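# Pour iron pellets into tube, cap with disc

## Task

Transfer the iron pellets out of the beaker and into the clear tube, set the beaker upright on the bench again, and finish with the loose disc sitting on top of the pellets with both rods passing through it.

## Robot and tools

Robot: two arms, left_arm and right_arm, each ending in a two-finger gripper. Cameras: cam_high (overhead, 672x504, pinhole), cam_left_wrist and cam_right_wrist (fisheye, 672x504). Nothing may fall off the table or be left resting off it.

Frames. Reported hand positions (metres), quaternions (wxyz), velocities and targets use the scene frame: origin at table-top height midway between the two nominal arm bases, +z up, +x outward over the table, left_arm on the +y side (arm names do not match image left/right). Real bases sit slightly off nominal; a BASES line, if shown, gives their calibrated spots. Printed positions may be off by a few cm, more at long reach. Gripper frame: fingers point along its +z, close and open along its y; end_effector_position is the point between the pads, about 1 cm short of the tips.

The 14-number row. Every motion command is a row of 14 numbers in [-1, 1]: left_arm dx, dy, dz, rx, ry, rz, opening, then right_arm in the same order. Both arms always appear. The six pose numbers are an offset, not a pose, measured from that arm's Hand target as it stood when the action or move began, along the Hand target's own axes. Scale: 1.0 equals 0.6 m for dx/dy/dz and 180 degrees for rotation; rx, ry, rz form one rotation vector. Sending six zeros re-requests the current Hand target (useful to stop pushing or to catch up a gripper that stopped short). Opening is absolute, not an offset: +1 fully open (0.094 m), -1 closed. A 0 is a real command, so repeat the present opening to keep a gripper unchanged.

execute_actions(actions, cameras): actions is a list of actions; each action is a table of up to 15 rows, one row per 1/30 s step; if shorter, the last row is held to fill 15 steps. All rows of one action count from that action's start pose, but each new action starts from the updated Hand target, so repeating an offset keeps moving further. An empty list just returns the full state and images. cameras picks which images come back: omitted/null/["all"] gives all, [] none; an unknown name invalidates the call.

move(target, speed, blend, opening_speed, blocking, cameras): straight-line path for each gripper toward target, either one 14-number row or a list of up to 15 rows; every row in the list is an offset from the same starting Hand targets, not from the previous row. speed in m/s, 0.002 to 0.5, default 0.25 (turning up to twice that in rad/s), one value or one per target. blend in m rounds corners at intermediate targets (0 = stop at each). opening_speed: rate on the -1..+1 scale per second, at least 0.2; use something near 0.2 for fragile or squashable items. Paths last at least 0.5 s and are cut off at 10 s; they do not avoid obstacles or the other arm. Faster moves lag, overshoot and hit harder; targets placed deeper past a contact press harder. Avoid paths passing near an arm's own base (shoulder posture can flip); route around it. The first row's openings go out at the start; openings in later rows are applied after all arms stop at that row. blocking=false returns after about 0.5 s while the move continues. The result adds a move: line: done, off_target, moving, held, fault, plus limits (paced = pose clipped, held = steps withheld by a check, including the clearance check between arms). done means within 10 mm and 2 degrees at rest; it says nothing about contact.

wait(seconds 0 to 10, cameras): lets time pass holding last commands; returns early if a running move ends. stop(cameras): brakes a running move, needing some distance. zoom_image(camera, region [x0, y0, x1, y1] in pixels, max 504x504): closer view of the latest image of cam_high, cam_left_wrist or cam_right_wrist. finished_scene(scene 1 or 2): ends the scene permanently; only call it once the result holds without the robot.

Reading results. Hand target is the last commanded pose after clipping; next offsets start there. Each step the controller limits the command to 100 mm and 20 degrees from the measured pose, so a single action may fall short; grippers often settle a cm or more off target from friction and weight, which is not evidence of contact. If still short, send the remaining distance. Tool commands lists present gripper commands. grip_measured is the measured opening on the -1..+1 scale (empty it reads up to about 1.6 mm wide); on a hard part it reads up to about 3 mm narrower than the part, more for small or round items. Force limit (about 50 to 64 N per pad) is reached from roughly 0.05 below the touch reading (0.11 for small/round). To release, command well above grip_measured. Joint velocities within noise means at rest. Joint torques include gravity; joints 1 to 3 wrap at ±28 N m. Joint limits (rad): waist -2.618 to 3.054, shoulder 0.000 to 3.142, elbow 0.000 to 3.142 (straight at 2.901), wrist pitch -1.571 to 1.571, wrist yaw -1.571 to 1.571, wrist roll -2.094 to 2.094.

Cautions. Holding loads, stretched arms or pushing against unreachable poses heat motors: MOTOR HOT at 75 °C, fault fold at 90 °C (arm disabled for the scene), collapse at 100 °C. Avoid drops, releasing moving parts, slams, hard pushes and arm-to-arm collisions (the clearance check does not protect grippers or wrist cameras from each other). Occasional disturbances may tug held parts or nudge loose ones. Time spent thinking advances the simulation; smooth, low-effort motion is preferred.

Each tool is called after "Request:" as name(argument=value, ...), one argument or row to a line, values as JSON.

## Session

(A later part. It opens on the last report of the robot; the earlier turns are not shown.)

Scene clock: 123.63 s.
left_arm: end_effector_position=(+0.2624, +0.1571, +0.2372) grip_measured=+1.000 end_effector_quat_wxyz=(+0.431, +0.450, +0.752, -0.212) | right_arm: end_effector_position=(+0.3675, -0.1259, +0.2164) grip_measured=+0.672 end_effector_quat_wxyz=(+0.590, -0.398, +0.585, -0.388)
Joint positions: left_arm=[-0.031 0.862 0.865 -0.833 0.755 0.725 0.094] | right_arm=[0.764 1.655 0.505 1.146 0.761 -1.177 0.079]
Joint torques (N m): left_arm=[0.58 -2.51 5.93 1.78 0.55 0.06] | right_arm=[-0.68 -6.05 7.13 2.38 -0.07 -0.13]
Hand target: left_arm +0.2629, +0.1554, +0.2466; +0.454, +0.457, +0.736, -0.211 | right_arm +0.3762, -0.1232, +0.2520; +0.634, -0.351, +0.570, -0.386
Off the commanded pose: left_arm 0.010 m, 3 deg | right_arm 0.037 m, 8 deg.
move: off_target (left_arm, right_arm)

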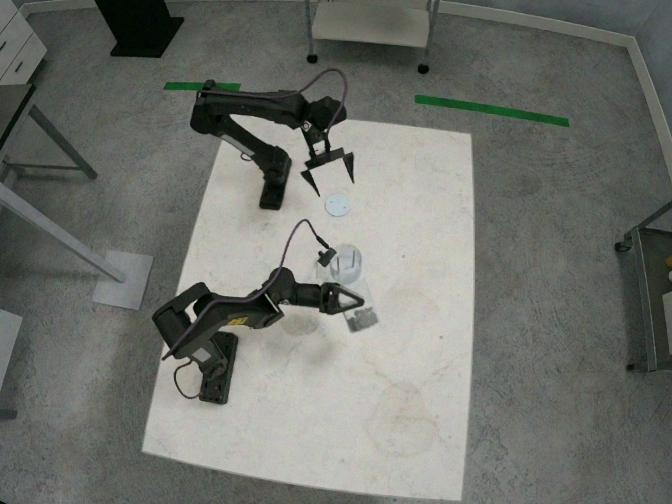

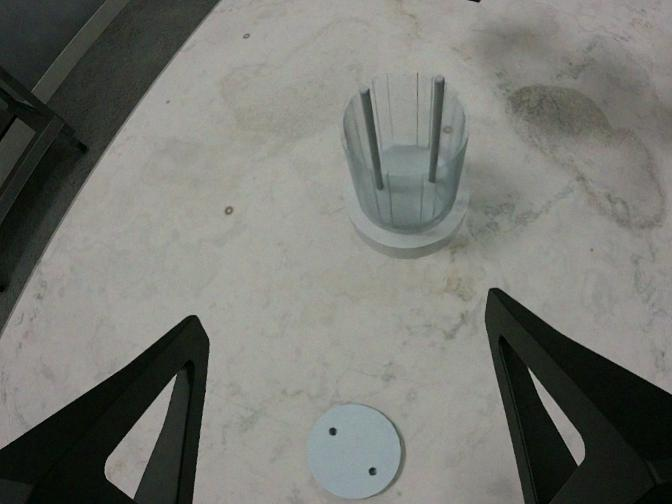

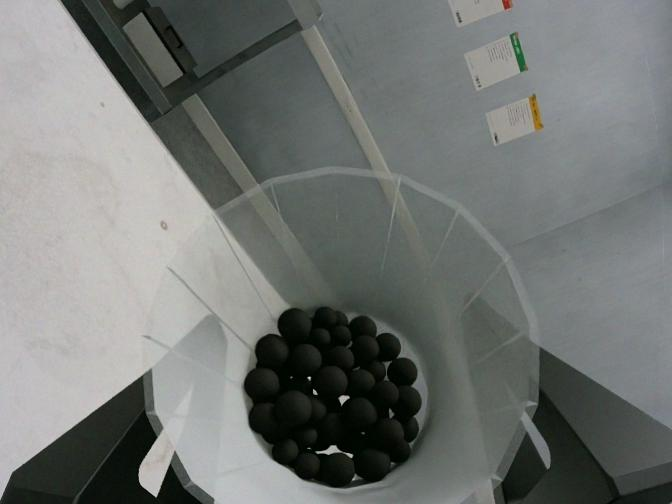

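Request:
move(
  target=[0, 0, 0, 0, 0, 0, 1, -0.0753, 0.0795, 0.0063, 0, 0, -0.08, 0.60],
  speed=0.08,
)

Request:
zoom_image(
  camera="cam_high",
  region=[310, 235, 390, 335],
)

Request:
zoom_image(
  camera="cam_left_wrist",
  region=[300, 0, 540, 270],
)

Scene clock: 128.63 s.
left_arm: end_effector_position=(+0.2626, +0.1570, +0.2374) grip_measured=+1.000 end_effector_quat_wxyz=(+0.432, +0.451, +0.752, -0.212) | right_arm: end_effector_position=(+0.3778, -0.0678, +0.2005) grip_measured=+0.672 end_effector_quat_wxyz=(+0.540, -0.464, +0.526, -0.465)
Joint positions: left_arm=[-0.031 0.862 0.865 -0.832 0.755 0.727 0.094] | right_arm=[0.873 1.894 0.689 1.229 0.873 -1.452 0.079]
Joint torques (N m): left_arm=[0.53 -2.54 6.06 1.71 0.52 0.06] | right_arm=[0.39 -7.73 6.67 2.25 0.04 -0.14]
Hand target: left_arm +0.2629, +0.1554, +0.2466; +0.454, +0.457, +0.736, -0.211 | right_arm +0.3819, -0.0613, +0.2305; +0.581, -0.420, +0.521, -0.463
Off the commanded pose: left_arm 0.009 m, 3 deg | right_arm 0.031 m, 7 deg.
move: off_target (left_arm, right_arm)

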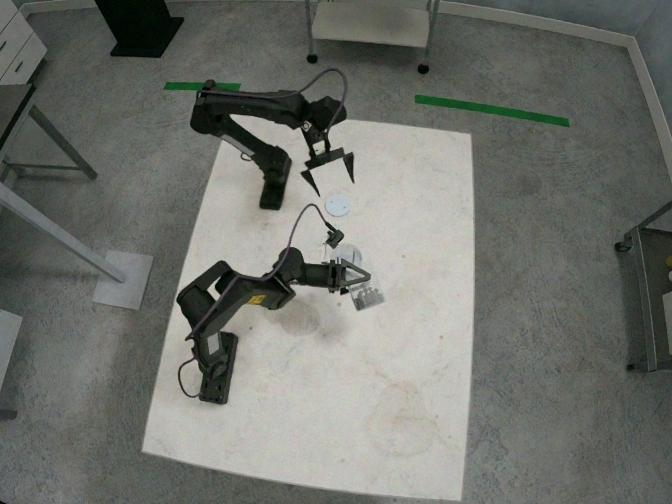

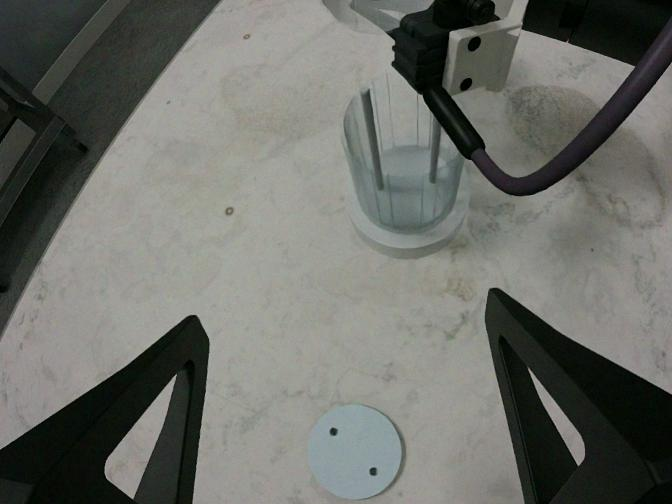

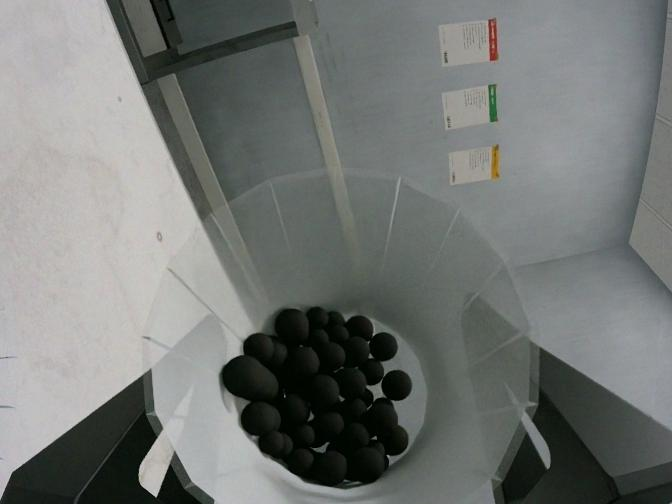

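Scaled by 5.040.

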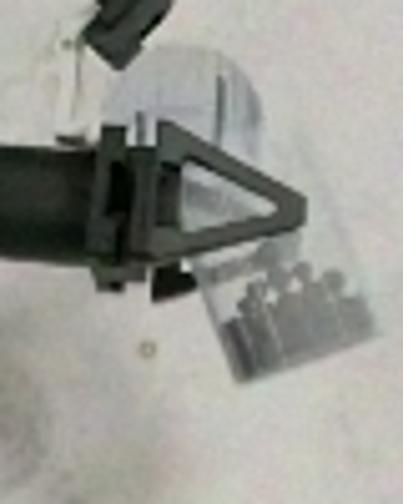

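Scaled by 1.867 from the camera's 672x504 image, which has a finer 960x720 frame.

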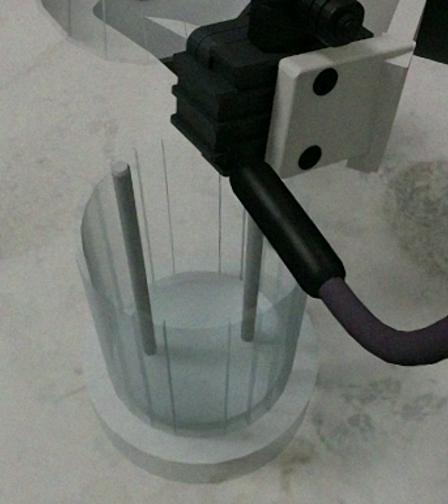

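Request:
move(
  target=[0, 0, 0, 0, 0, 0, 1, -0.0335, 0.0257, -0.0218, 0, 0, -0.045, 0.60],
  speed=0.05,
)

Request:
zoom_image(
  camera="cam_high",
  region=[310, 225, 390, 325],
)

Request:
zoom_image(
  camera="cam_left_wrist",
  region=[300, 0, 540, 270],
)

Scene clock: 134.07 s.
left_arm: end_effector_position=(+0.2626, +0.1570, +0.2374) grip_measured=+1.000 end_effector_quat_wxyz=(+0.432, +0.451, +0.751, -0.211) | right_arm: end_effector_position=(+0.3697, -0.0474, +0.1990) grip_measured=+0.672 end_effector_quat_wxyz=(+0.517, -0.483, +0.494, -0.505)
Joint positions: left_arm=[-0.031 0.862 0.865 -0.832 0.755 0.728 0.094] | right_arm=[0.934 1.97 0.738 1.309 0.944 -1.611 0.079]
Joint torques (N m): left_arm=[0.57 -2.52 5.96 1.78 0.54 0.03] | right_arm=[0.68 -7.71 5.93 1.99 0 -0.13]
Hand target: left_arm +0.2629, +0.1554, +0.2466; +0.454, +0.457, +0.736, -0.211 | right_arm +0.3698, -0.0383, +0.2185; +0.547, -0.456, +0.490, -0.503
Off the commanded pose: left_arm 0.009 m, 3 deg | right_arm 0.022 m, 5 deg.
move: off_target (left_arm, right_arm)

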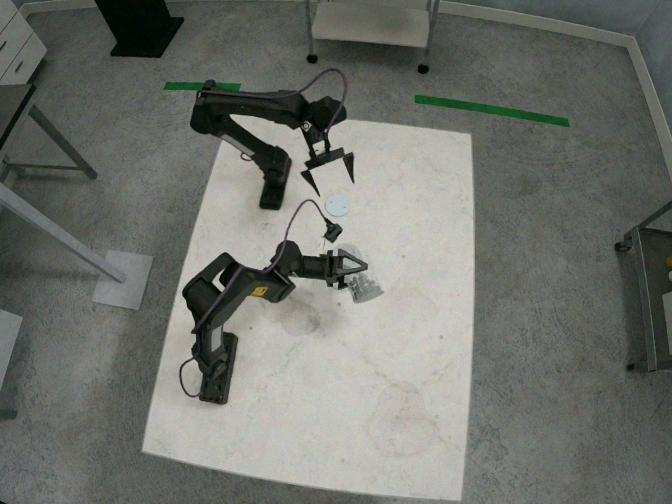

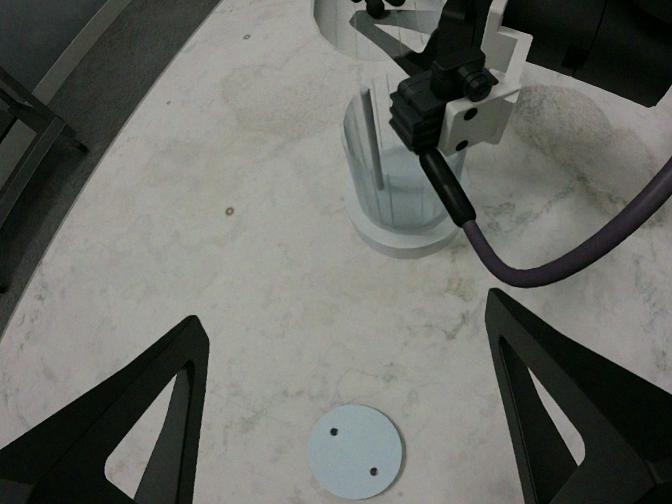

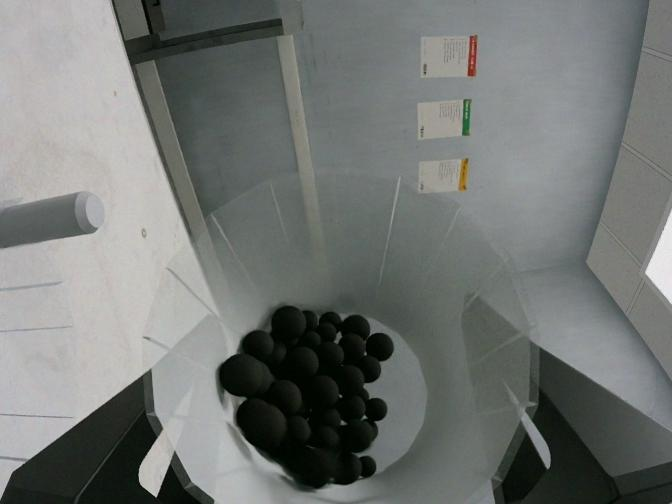

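Scaled by 5.040.

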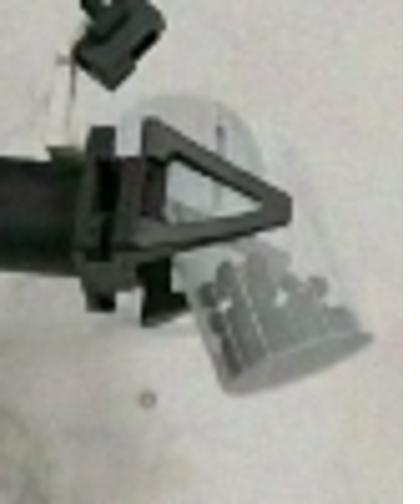

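Scaled by 1.867 from the camera's 672x504 image, which has a finer 960x720 frame.

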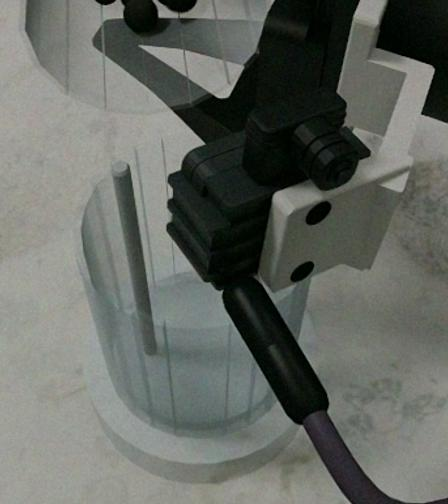

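Request:
zoom_image(
  camera="cam_left_wrist",
  region=[320, 0, 470, 130],
)

Request:
zoom_image(
  camera="cam_right_wrist",
  region=[0, 160, 240, 504],
)

Scaled by 3.360 from the camera's 672x504 image, which has a finer 960x720 frame.

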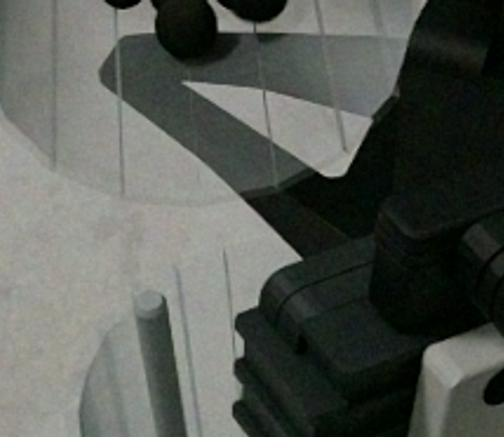

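Scaled by 1.465 from the camera's 672x504 image, which has a finer 960x720 frame.

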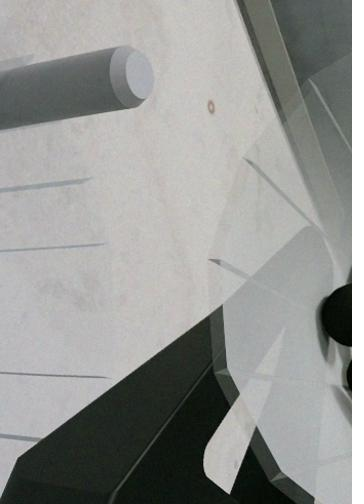

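Request:
move(
  target=[0, 0, 0, 0, 0, 0, 1, 0.0078, 0.0173, -0.022, 0, 0, -0.008, 0.60],
  speed=0.05,
)

Request:
zoom_image(
  camera="cam_high",
  region=[310, 225, 390, 325],
)

Request:
zoom_image(
  camera="cam_left_wrist",
  region=[310, 0, 510, 200],
)

Scene clock: 143.83 s.
left_arm: end_effector_position=(+0.2626, +0.1570, +0.2374) grip_measured=+1.000 end_effector_quat_wxyz=(+0.433, +0.452, +0.751, -0.211) | right_arm: end_effector_position=(+0.3621, -0.0450, +0.2001) grip_measured=+0.671 end_effector_quat_wxyz=(+0.525, -0.474, +0.489, -0.510)
Joint positions: left_arm=[-0.031 0.862 0.865 -0.832 0.755 0.73 0.094] | right_arm=[0.957 1.993 0.728 1.392 0.967 -1.645 0.079]
Joint torques (N m): left_arm=[0.87 -2.63 6.02 1.77 0.54 -0.03] | right_arm=[0.84 -7.68 2.95 1.91 -0.01 -0.17]
Hand target: left_arm +0.2629, +0.1554, +0.2466; +0.454, +0.457, +0.736, -0.211 | right_arm +0.3578, -0.0423, +0.2065; +0.540, -0.462, +0.485, -0.510
Off the commanded pose: left_arm 0.009 m, 3 deg | right_arm 0.008 m, 2 deg.
move: off_target (left_arm)

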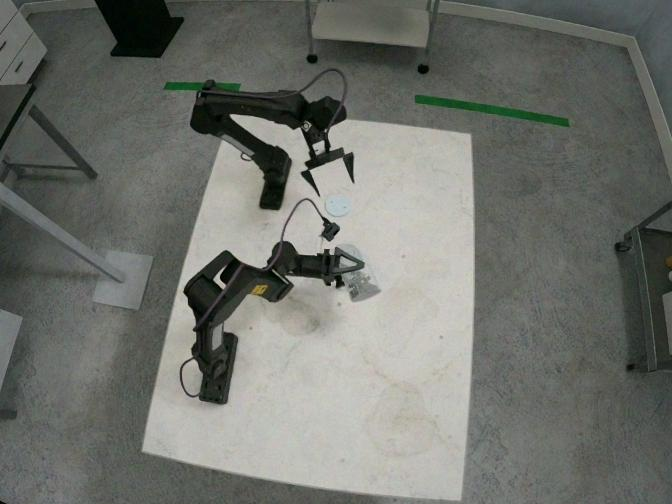

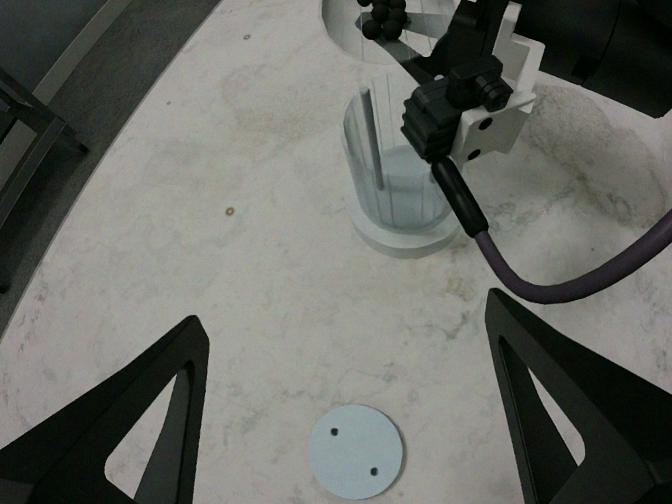

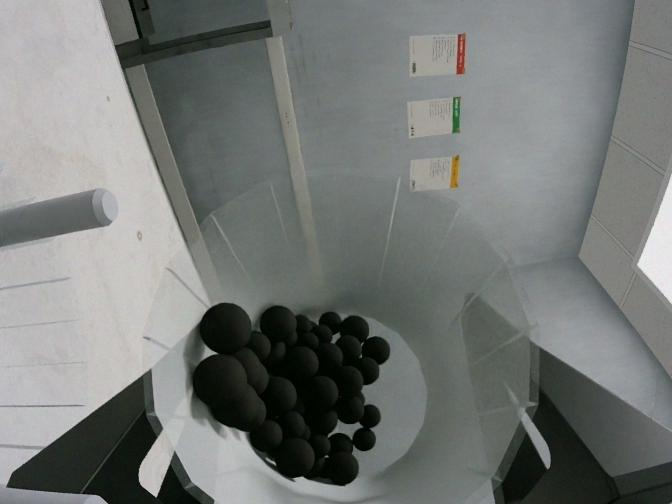

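Scaled by 5.040.

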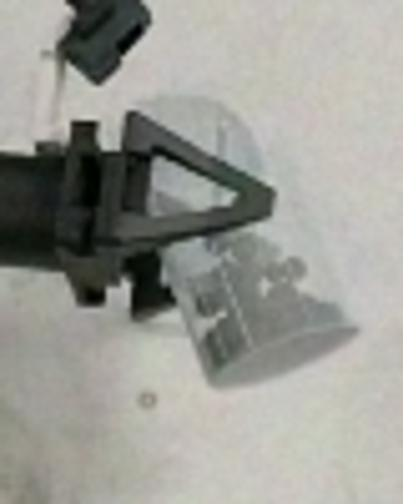

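Scaled by 2.520 from the camera's 672x504 image, which has a finer 960x720 frame.

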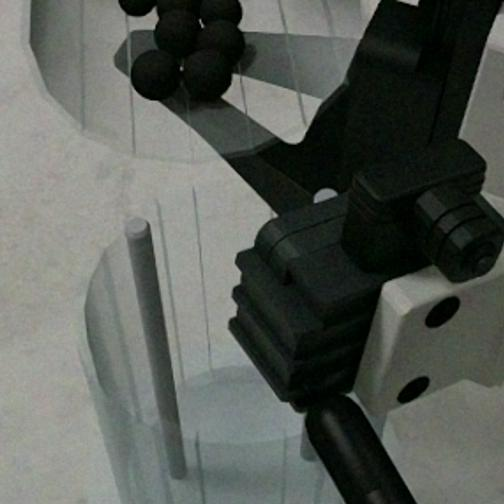

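Request:
move(
  target=[0, 0, 0, 0, 0, 0, 1, 0.0087, 0.0185, -0.017, 0, 0, -0.011, 0.60],
  speed=0.04,
)

Request:
zoom_image(
  camera="cam_left_wrist",
  region=[310, 0, 510, 200],
)

Scene clock: 147.63 s.
left_arm: end_effector_position=(+0.2626, +0.1570, +0.2374) grip_measured=+1.000 end_effector_quat_wxyz=(+0.433, +0.452, +0.751, -0.211) | right_arm: end_effector_position=(+0.3535, -0.0493, +0.2015) grip_measured=+0.671 end_effector_quat_wxyz=(+0.540, -0.458, +0.486, -0.512)
Joint positions: left_arm=[-0.031 0.862 0.865 -0.832 0.755 0.73 0.094] | right_arm=[0.971 2.017 0.694 1.519 0.978 -1.677 0.078]
Joint torques (N m): left_arm=[0.8 -2.71 6.12 1.75 0.56 0.05] | right_arm=[0.68 -6.82 2.15 1.47 -0.03 -0.26]
Hand target: left_arm +0.2629, +0.1554, +0.2466; +0.454, +0.457, +0.736, -0.211 | right_arm +0.3489, -0.0469, +0.1941; +0.532, -0.470, +0.477, -0.519
Off the commanded pose: left_arm 0.009 m, 3 deg | right_arm 0.009 m, 2 deg.
move: off_target (left_arm)

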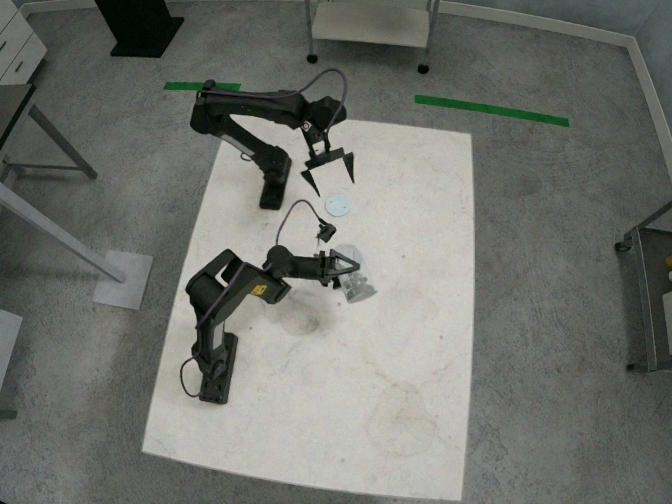

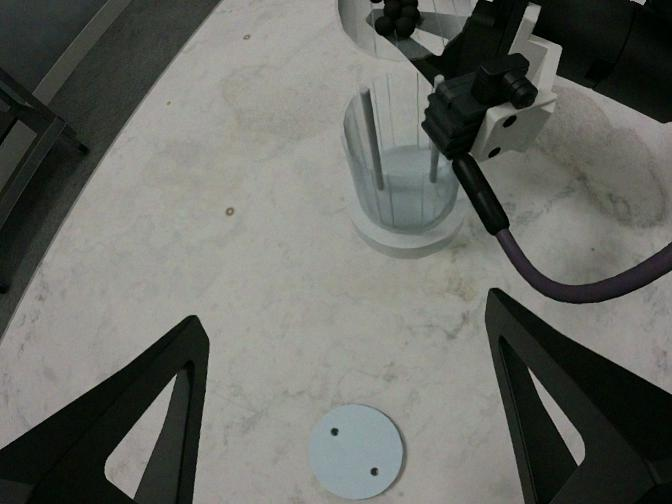

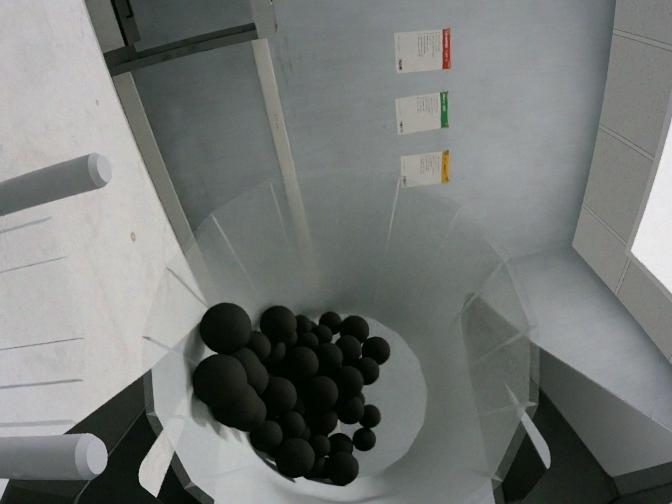

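Scaled by 2.520 from the camera's 672x504 image, which has a finer 960x720 frame.

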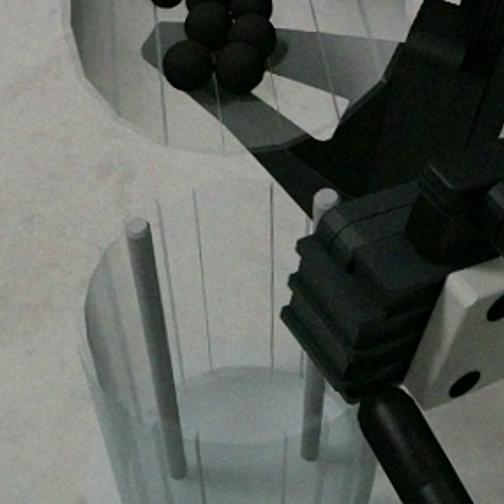

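Request:
move(
  target=[0, 0, 0, 0, 0, 0, 1, 0.0004, 0.0199, -0.0021, 0, 0, -0.0444, 0.60],
  speed=0.03,
)

Request:
zoom_image(
  camera="cam_left_wrist",
  region=[310, 0, 510, 200],
)

Scene clock: 151.63 s.
left_arm: end_effector_position=(+0.2626, +0.1570, +0.2374) grip_measured=+1.000 end_effector_quat_wxyz=(+0.433, +0.453, +0.751, -0.211) | right_arm: end_effector_position=(+0.3514, -0.0456, +0.2034) grip_measured=+0.669 end_effector_quat_wxyz=(+0.530, -0.474, +0.461, -0.531)
Joint positions: left_arm=[-0.031 0.862 0.865 -0.832 0.755 0.731 0.094] | right_arm=[0.977 2.029 0.694 1.557 0.965 -1.768 0.078]
Joint torques (N m): left_arm=[0.83 -2.35 5.78 1.74 0.59 0.01] | right_arm=[0.7 -5.39 1.7 1.26 0.05 -0.61]
Hand target: left_arm +0.2629, +0.1554, +0.2466; +0.454, +0.457, +0.736, -0.211 | right_arm +0.3489, -0.0469, +0.1821; +0.494, -0.502, +0.443, -0.555
Off the commanded pose: left_arm 0.009 m, 3 deg | right_arm 0.021 m, 6 deg.
joint read past its limit (right arm) — joint 4 (wrist pitch), upper limit.
joint sent to its limit (right arm) — joint 4 (wrist pitch), upper limit. The joint targets still meet the commanded pose.
move: off_target (left_arm, right_arm)

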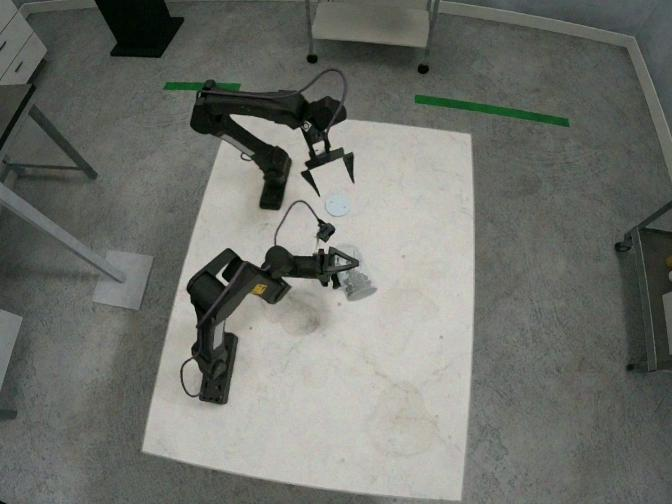

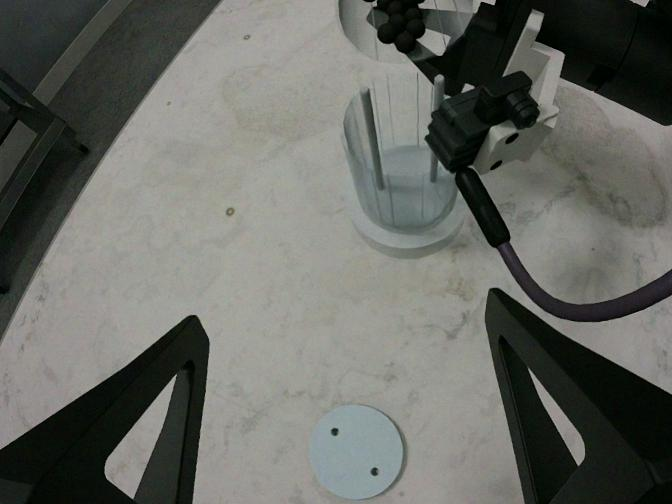

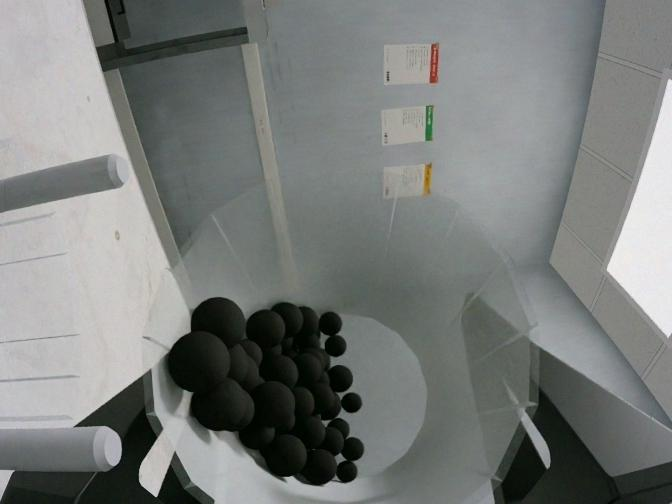

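Scaled by 2.520 from the camera's 672x504 image, which has a finer 960x720 frame.

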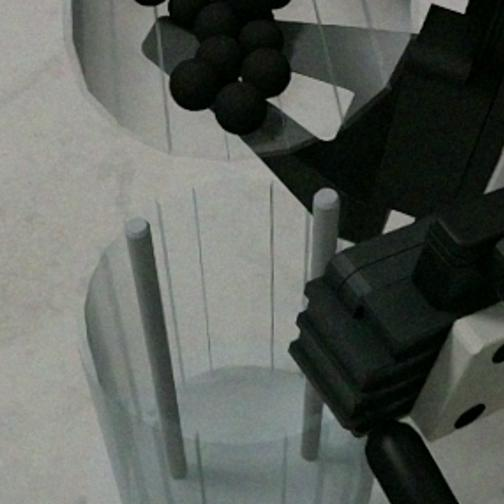

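Request:
move(
  target=[0, 0, 0, 0, 0, 0, 1, 0, 0, 0, -0.0384, -0.0047, -0.022, 0.60],
  speed=0.03,
)

Request:
zoom_image(
  camera="cam_left_wrist",
  region=[310, 0, 510, 200],
)

Scene clock: 156.60 s.
left_arm: end_effector_position=(+0.2626, +0.1570, +0.2374) grip_measured=+1.000 end_effector_quat_wxyz=(+0.433, +0.453, +0.750, -0.210) | right_arm: end_effector_position=(+0.3519, -0.0456, +0.2006) grip_measured=+0.669 end_effector_quat_wxyz=(+0.495, -0.510, +0.462, -0.532)
Joint positions: left_arm=[-0.031 0.862 0.865 -0.832 0.755 0.733 0.094] | right_arm=[0.979 1.95 0.694 1.353 0.976 -1.737 0.078]
Joint torques (N m): left_arm=[0.81 -2.52 6.19 1.76 0.55 0.01] | right_arm=[0.64 -8.88 2.3 0.37 0.13 -0.11]
Hand target: left_arm +0.2629, +0.1554, +0.2466; +0.454, +0.457, +0.736, -0.211 | right_arm +0.3489, -0.0469, +0.1821; +0.447, -0.550, +0.454, -0.540
Off the commanded pose: left_arm 0.009 m, 3 deg | right_arm 0.019 m, 7 deg.
move: off_target (left_arm, right_arm)

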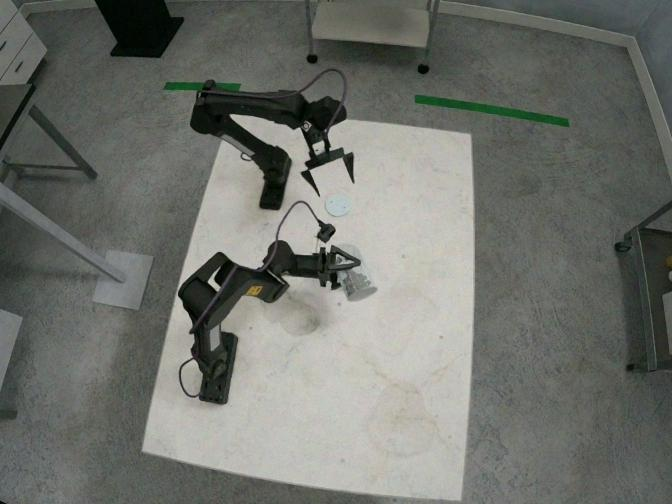

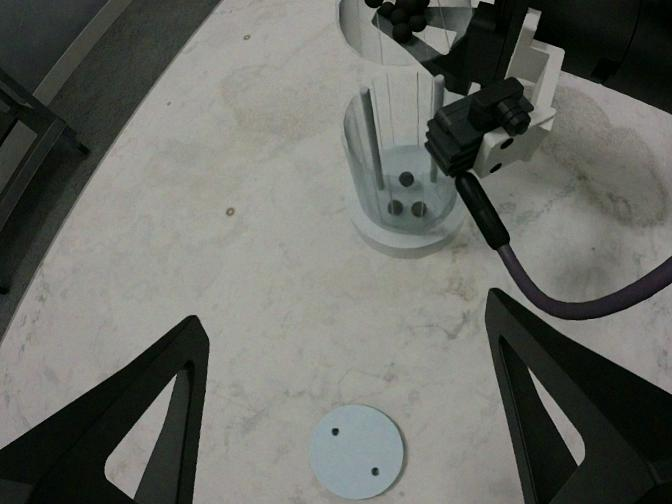

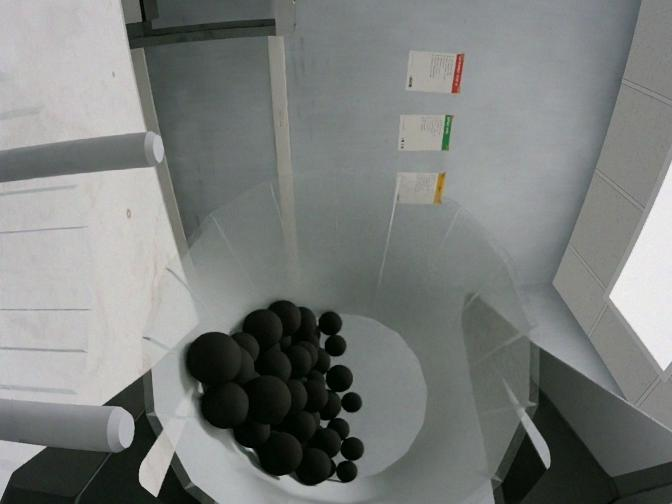

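Scaled by 2.520 from the camera's 672x504 image, which has a finer 960x720 frame.

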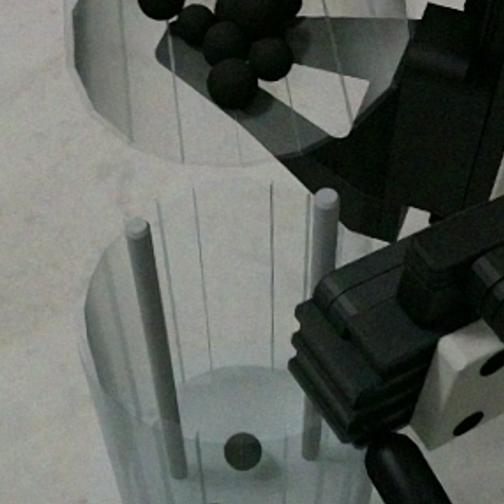

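Request:
move(
  target=[0, 0, 0, 0, 0, 0, 1, -0.002, 0.012, 0, 0, 0, -0.028, 0.60],
  speed=0.03,
)

Request:
zoom_image(
  camera="cam_left_wrist",
  region=[310, 0, 510, 250],
)

Scene clock: 159.47 s.
left_arm: end_effector_position=(+0.2626, +0.1570, +0.2374) grip_measured=+1.000 end_effector_quat_wxyz=(+0.433, +0.453, +0.750, -0.210) | right_arm: end_effector_position=(+0.3502, -0.0434, +0.2012) grip_measured=+0.669 end_effector_quat_wxyz=(+0.484, -0.521, +0.448, -0.542)
Joint positions: left_arm=[-0.031 0.862 0.865 -0.832 0.755 0.733 0.094] | right_arm=[0.985 1.95 0.694 1.356 0.976 -1.784 0.078]
Joint torques (N m): left_arm=[0.64 -2.58 5.87 1.72 0.54 -0.01] | right_arm=[0.55 -7.16 1.94 0.54 0.12 -0.47]
Hand target: left_arm +0.2629, +0.1554, +0.2466; +0.454, +0.457, +0.736, -0.211 | right_arm +0.3488, -0.0471, +0.1748; +0.423, -0.570, +0.429, -0.559
Off the commanded pose: left_arm 0.009 m, 3 deg | right_arm 0.027 m, 10 deg.
move: off_target (left_arm, right_arm)

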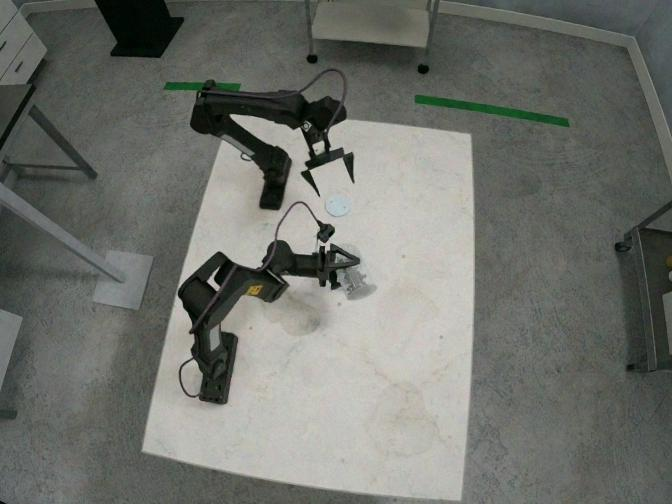

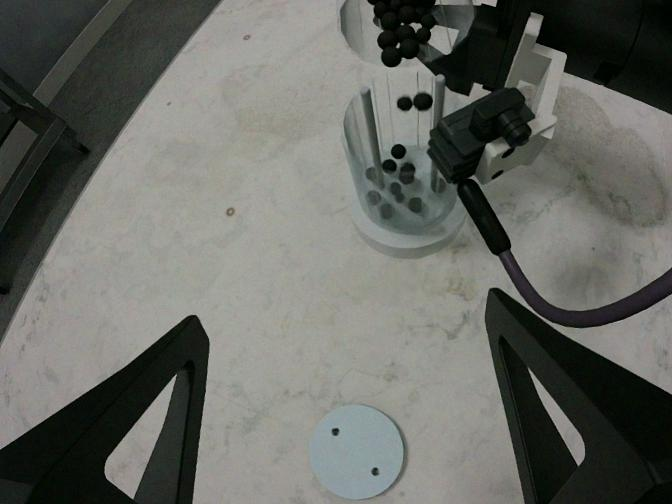

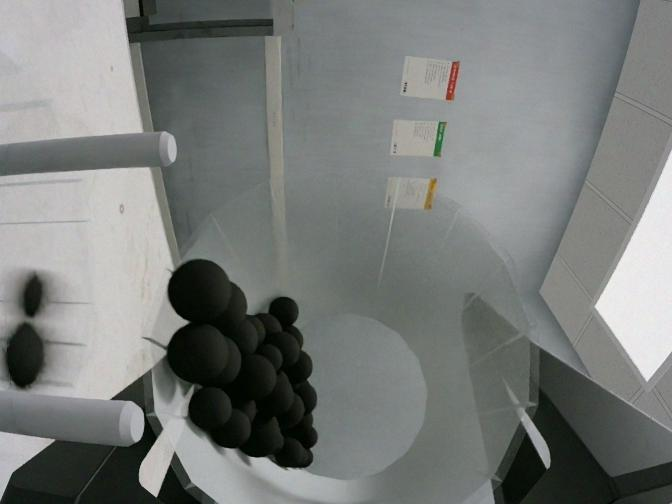

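Scaled by 2.016 from the camera's 672x504 image, which has a finer 960x720 frame.

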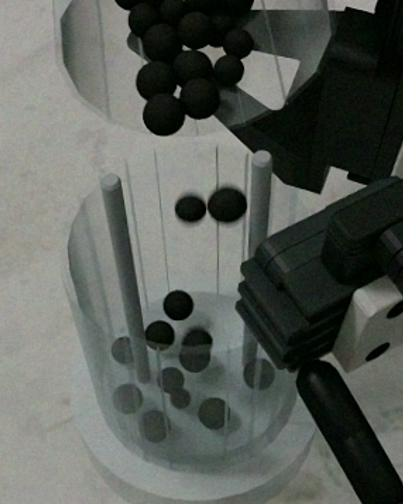

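Request:
wait(
  seconds=1.0,
  cameras=["cam_left_wrist", "cam_right_wrist", "cam_high"],
)

Scene clock: 162.47 s.
left_arm: end_effector_position=(+0.2626, +0.1570, +0.2374) grip_measured=+1.000 end_effector_quat_wxyz=(+0.433, +0.453, +0.750, -0.210) | right_arm: end_effector_position=(+0.3502, -0.0435, +0.2014) grip_measured=+0.669 end_effector_quat_wxyz=(-0.482, +0.522, -0.446, +0.544)
Joint positions: left_arm=[-0.031 0.862 0.865 -0.832 0.755 0.733 0.094] | right_arm=[0.985 1.95 0.694 1.358 0.976 -1.794 0.078]
Joint torques (N m): left_arm=[0.9 -2.47 5.94 1.74 0.54 0.06] | right_arm=[0.46 -7.08 1.77 0.54 0.13 -0.4]
Hand target: left_arm +0.2629, +0.1554, +0.2466; +0.454, +0.457, +0.736, -0.211 | right_arm +0.3488, -0.0471, +0.1748; +0.423, -0.570, +0.429, -0.559
Tool commands: left_gripper/opening=+1.0 right_gripper/opening=+0.6
Off the commanded pose: left_arm 0.009 m, 3 deg | right_arm 0.027 m, 9 deg.
wait: 1.00 s; at rest from the start

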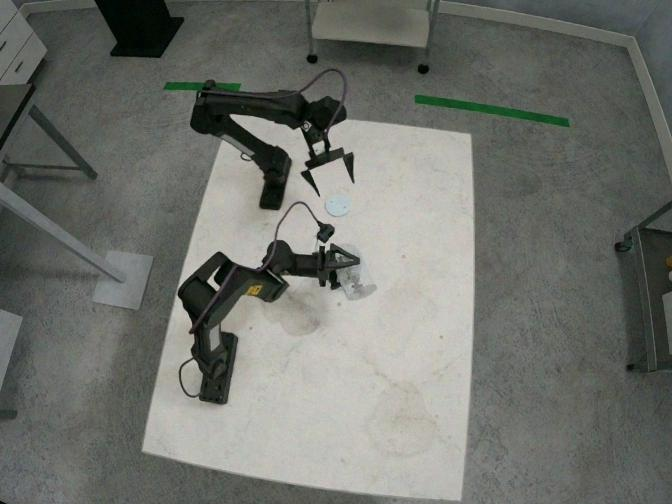

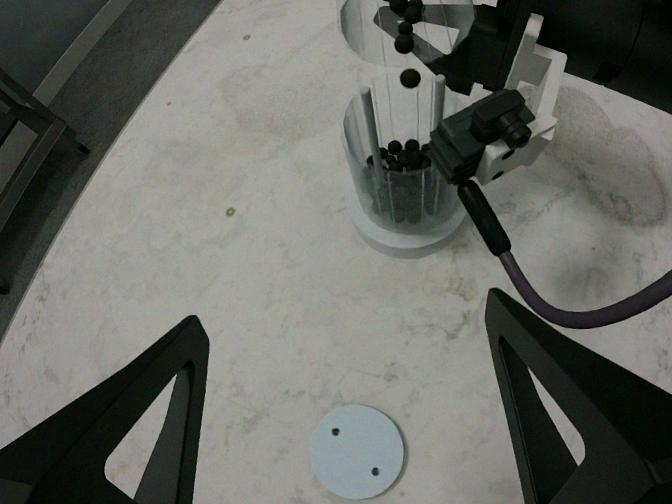

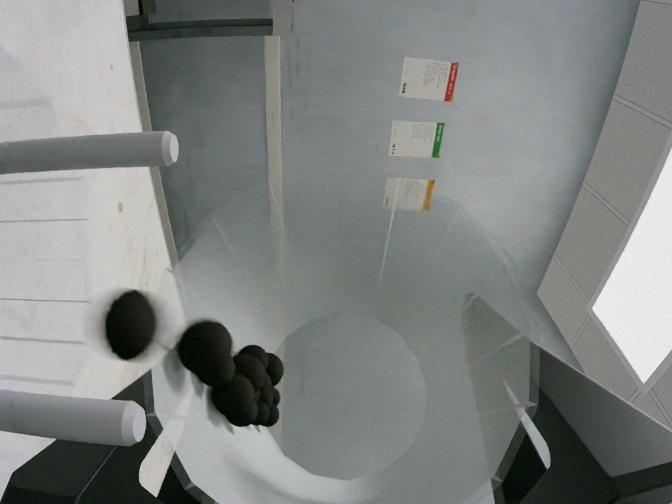

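Request:
wait(
  seconds=1.0,
  cameras=["cam_left_wrist", "cam_right_wrist"],
)

Scene clock: 163.77 s.
left_arm: end_effector_position=(+0.2626, +0.1570, +0.2374) grip_measured=+1.000 end_effector_quat_wxyz=(+0.433, +0.453, +0.750, -0.210) | right_arm: end_effector_position=(+0.3502, -0.0435, +0.2014) grip_measured=+0.669 end_effector_quat_wxyz=(-0.482, +0.522, -0.446, +0.544)
Joint positions: left_arm=[-0.031 0.862 0.865 -0.832 0.755 0.733 0.094] | right_arm=[0.985 1.95 0.694 1.358 0.976 -1.795 0.078]
Joint torques (N m): left_arm=[0.65 -2.51 6.17 1.77 0.55 -0.03] | right_arm=[0.47 -7.17 1.84 0.57 0.11 -0.35]
Hand target: left_arm +0.2629, +0.1554, +0.2466; +0.454, +0.457, +0.736, -0.211 | right_arm +0.3488, -0.0471, +0.1748; -0.423, +0.570, -0.429, +0.559
Tool commands: left_gripper/opening=+1.0 right_gripper/opening=+0.6
Off the commanded pose: left_arm 0.009 m, 3 deg | right_arm 0.027 m, 9 deg.
wait: 1.00 s; at rest from the start
Images, in order: cam_left_wrist, cam_right_wrist.

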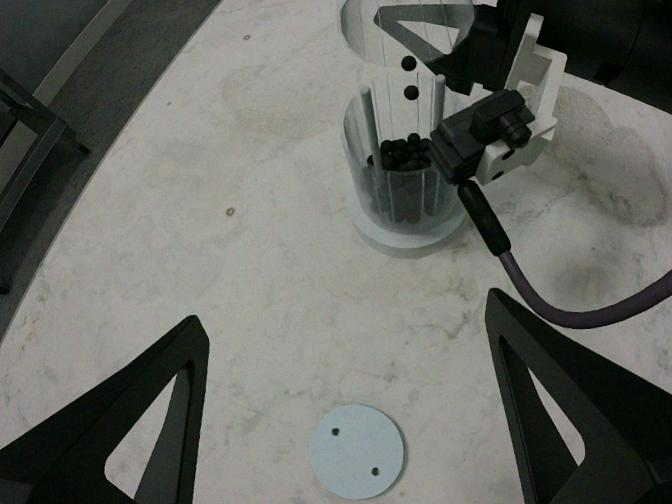

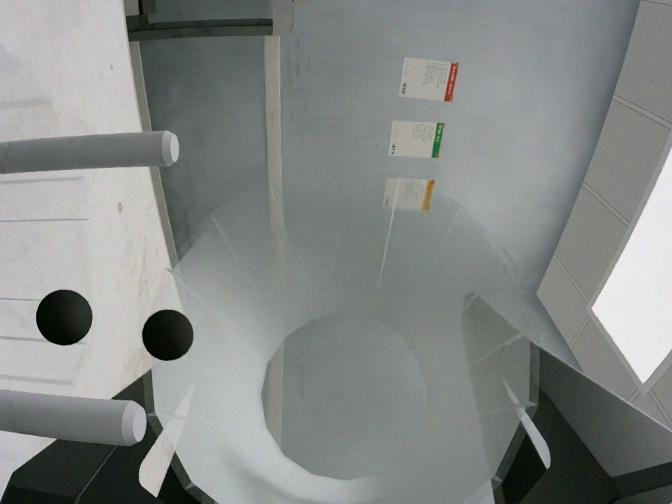

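Request:
wait(
  seconds=0.5,
  cameras=["cam_left_wrist", "cam_right_wrist"],
)

Request:
zoom_image(
  camera="cam_left_wrist",
  region=[310, 0, 510, 270],
)

Scene clock: 164.60 s.
left_arm: end_effector_position=(+0.2626, +0.1570, +0.2374) grip_measured=+1.000 end_effector_quat_wxyz=(+0.433, +0.453, +0.750, -0.210) | right_arm: end_effector_position=(+0.3502, -0.0435, +0.2014) grip_measured=+0.669 end_effector_quat_wxyz=(-0.482, +0.522, -0.446, +0.544)
Joint positions: left_arm=[-0.031 0.862 0.865 -0.832 0.755 0.733 0.094] | right_arm=[0.985 1.95 0.694 1.358 0.976 -1.795 0.078]
Joint torques (N m): left_arm=[0.77 -2.4 5.91 1.77 0.58 0.03] | right_arm=[0.51 -7.16 1.87 0.54 0.11 -0.38]
Hand target: left_arm +0.2629, +0.1554, +0.2466; +0.454, +0.457, +0.736, -0.211 | right_arm +0.3488, -0.0471, +0.1748; -0.423, +0.570, -0.429, +0.559
Tool commands: left_gripper/opening=+1.0 right_gripper/opening=+0.6
Off the commanded pose: left_arm 0.009 m, 3 deg | right_arm 0.027 m, 9 deg.
wait: 0.50 s; at rest from the start
Images, in order: cam_left_wrist, cam_right_wrist.

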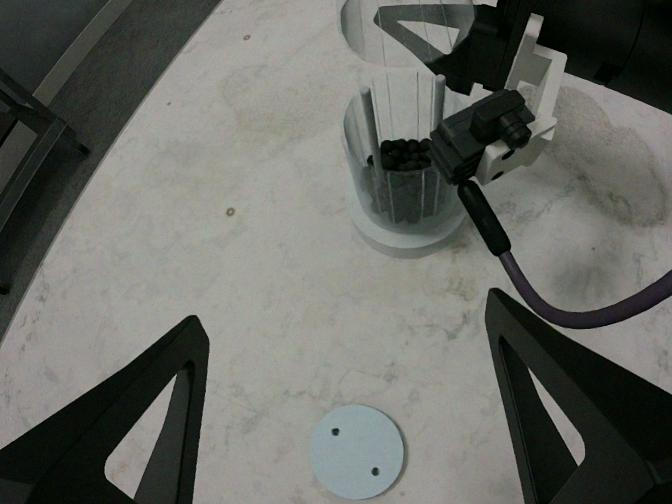

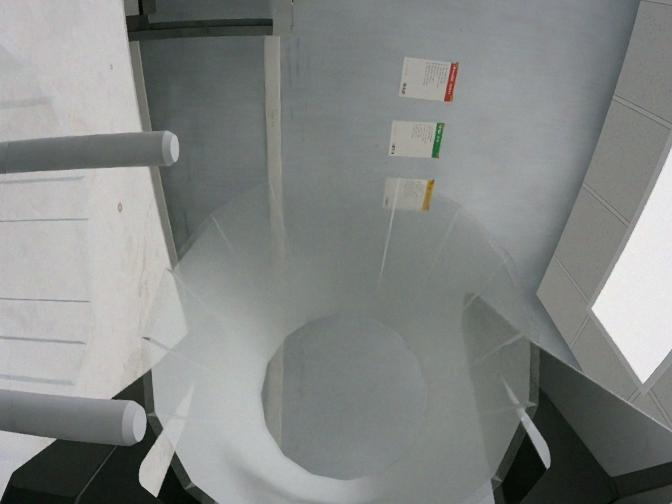

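Scaled by 1.867 from the camera's 672x504 image, which has a finer 960x720 frame.

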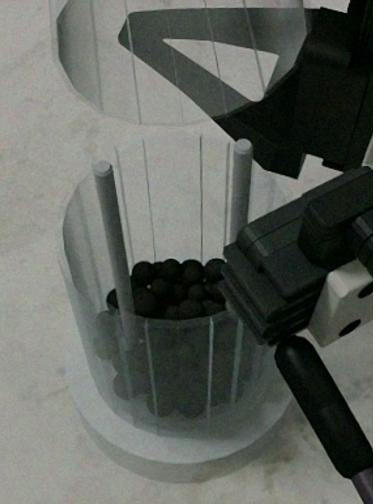

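Request:
zoom_image(
  camera="cam_left_wrist",
  region=[300, 395, 410, 504],
)

Request:
zoom_image(
  camera="cam_left_wrist",
  region=[330, 60, 480, 270],
)

Scaled by 4.582 from the camera's 672x504 image, which has a finer 960x720 frame.

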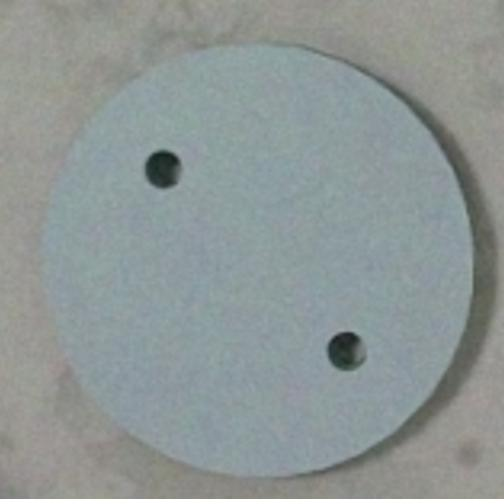

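Scaled by 2.400 from the camera's 672x504 image, which has a finer 960x720 frame.

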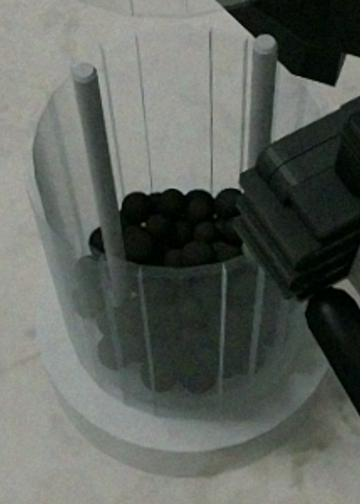

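Request:
zoom_image(
  camera="cam_left_wrist",
  region=[350, 70, 400, 120],
)

Scaled by 10.080 from the camera's 672x504 image, which has a finer 960x720 frame.

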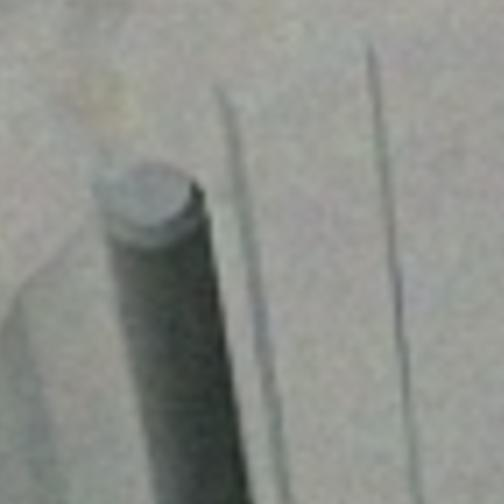

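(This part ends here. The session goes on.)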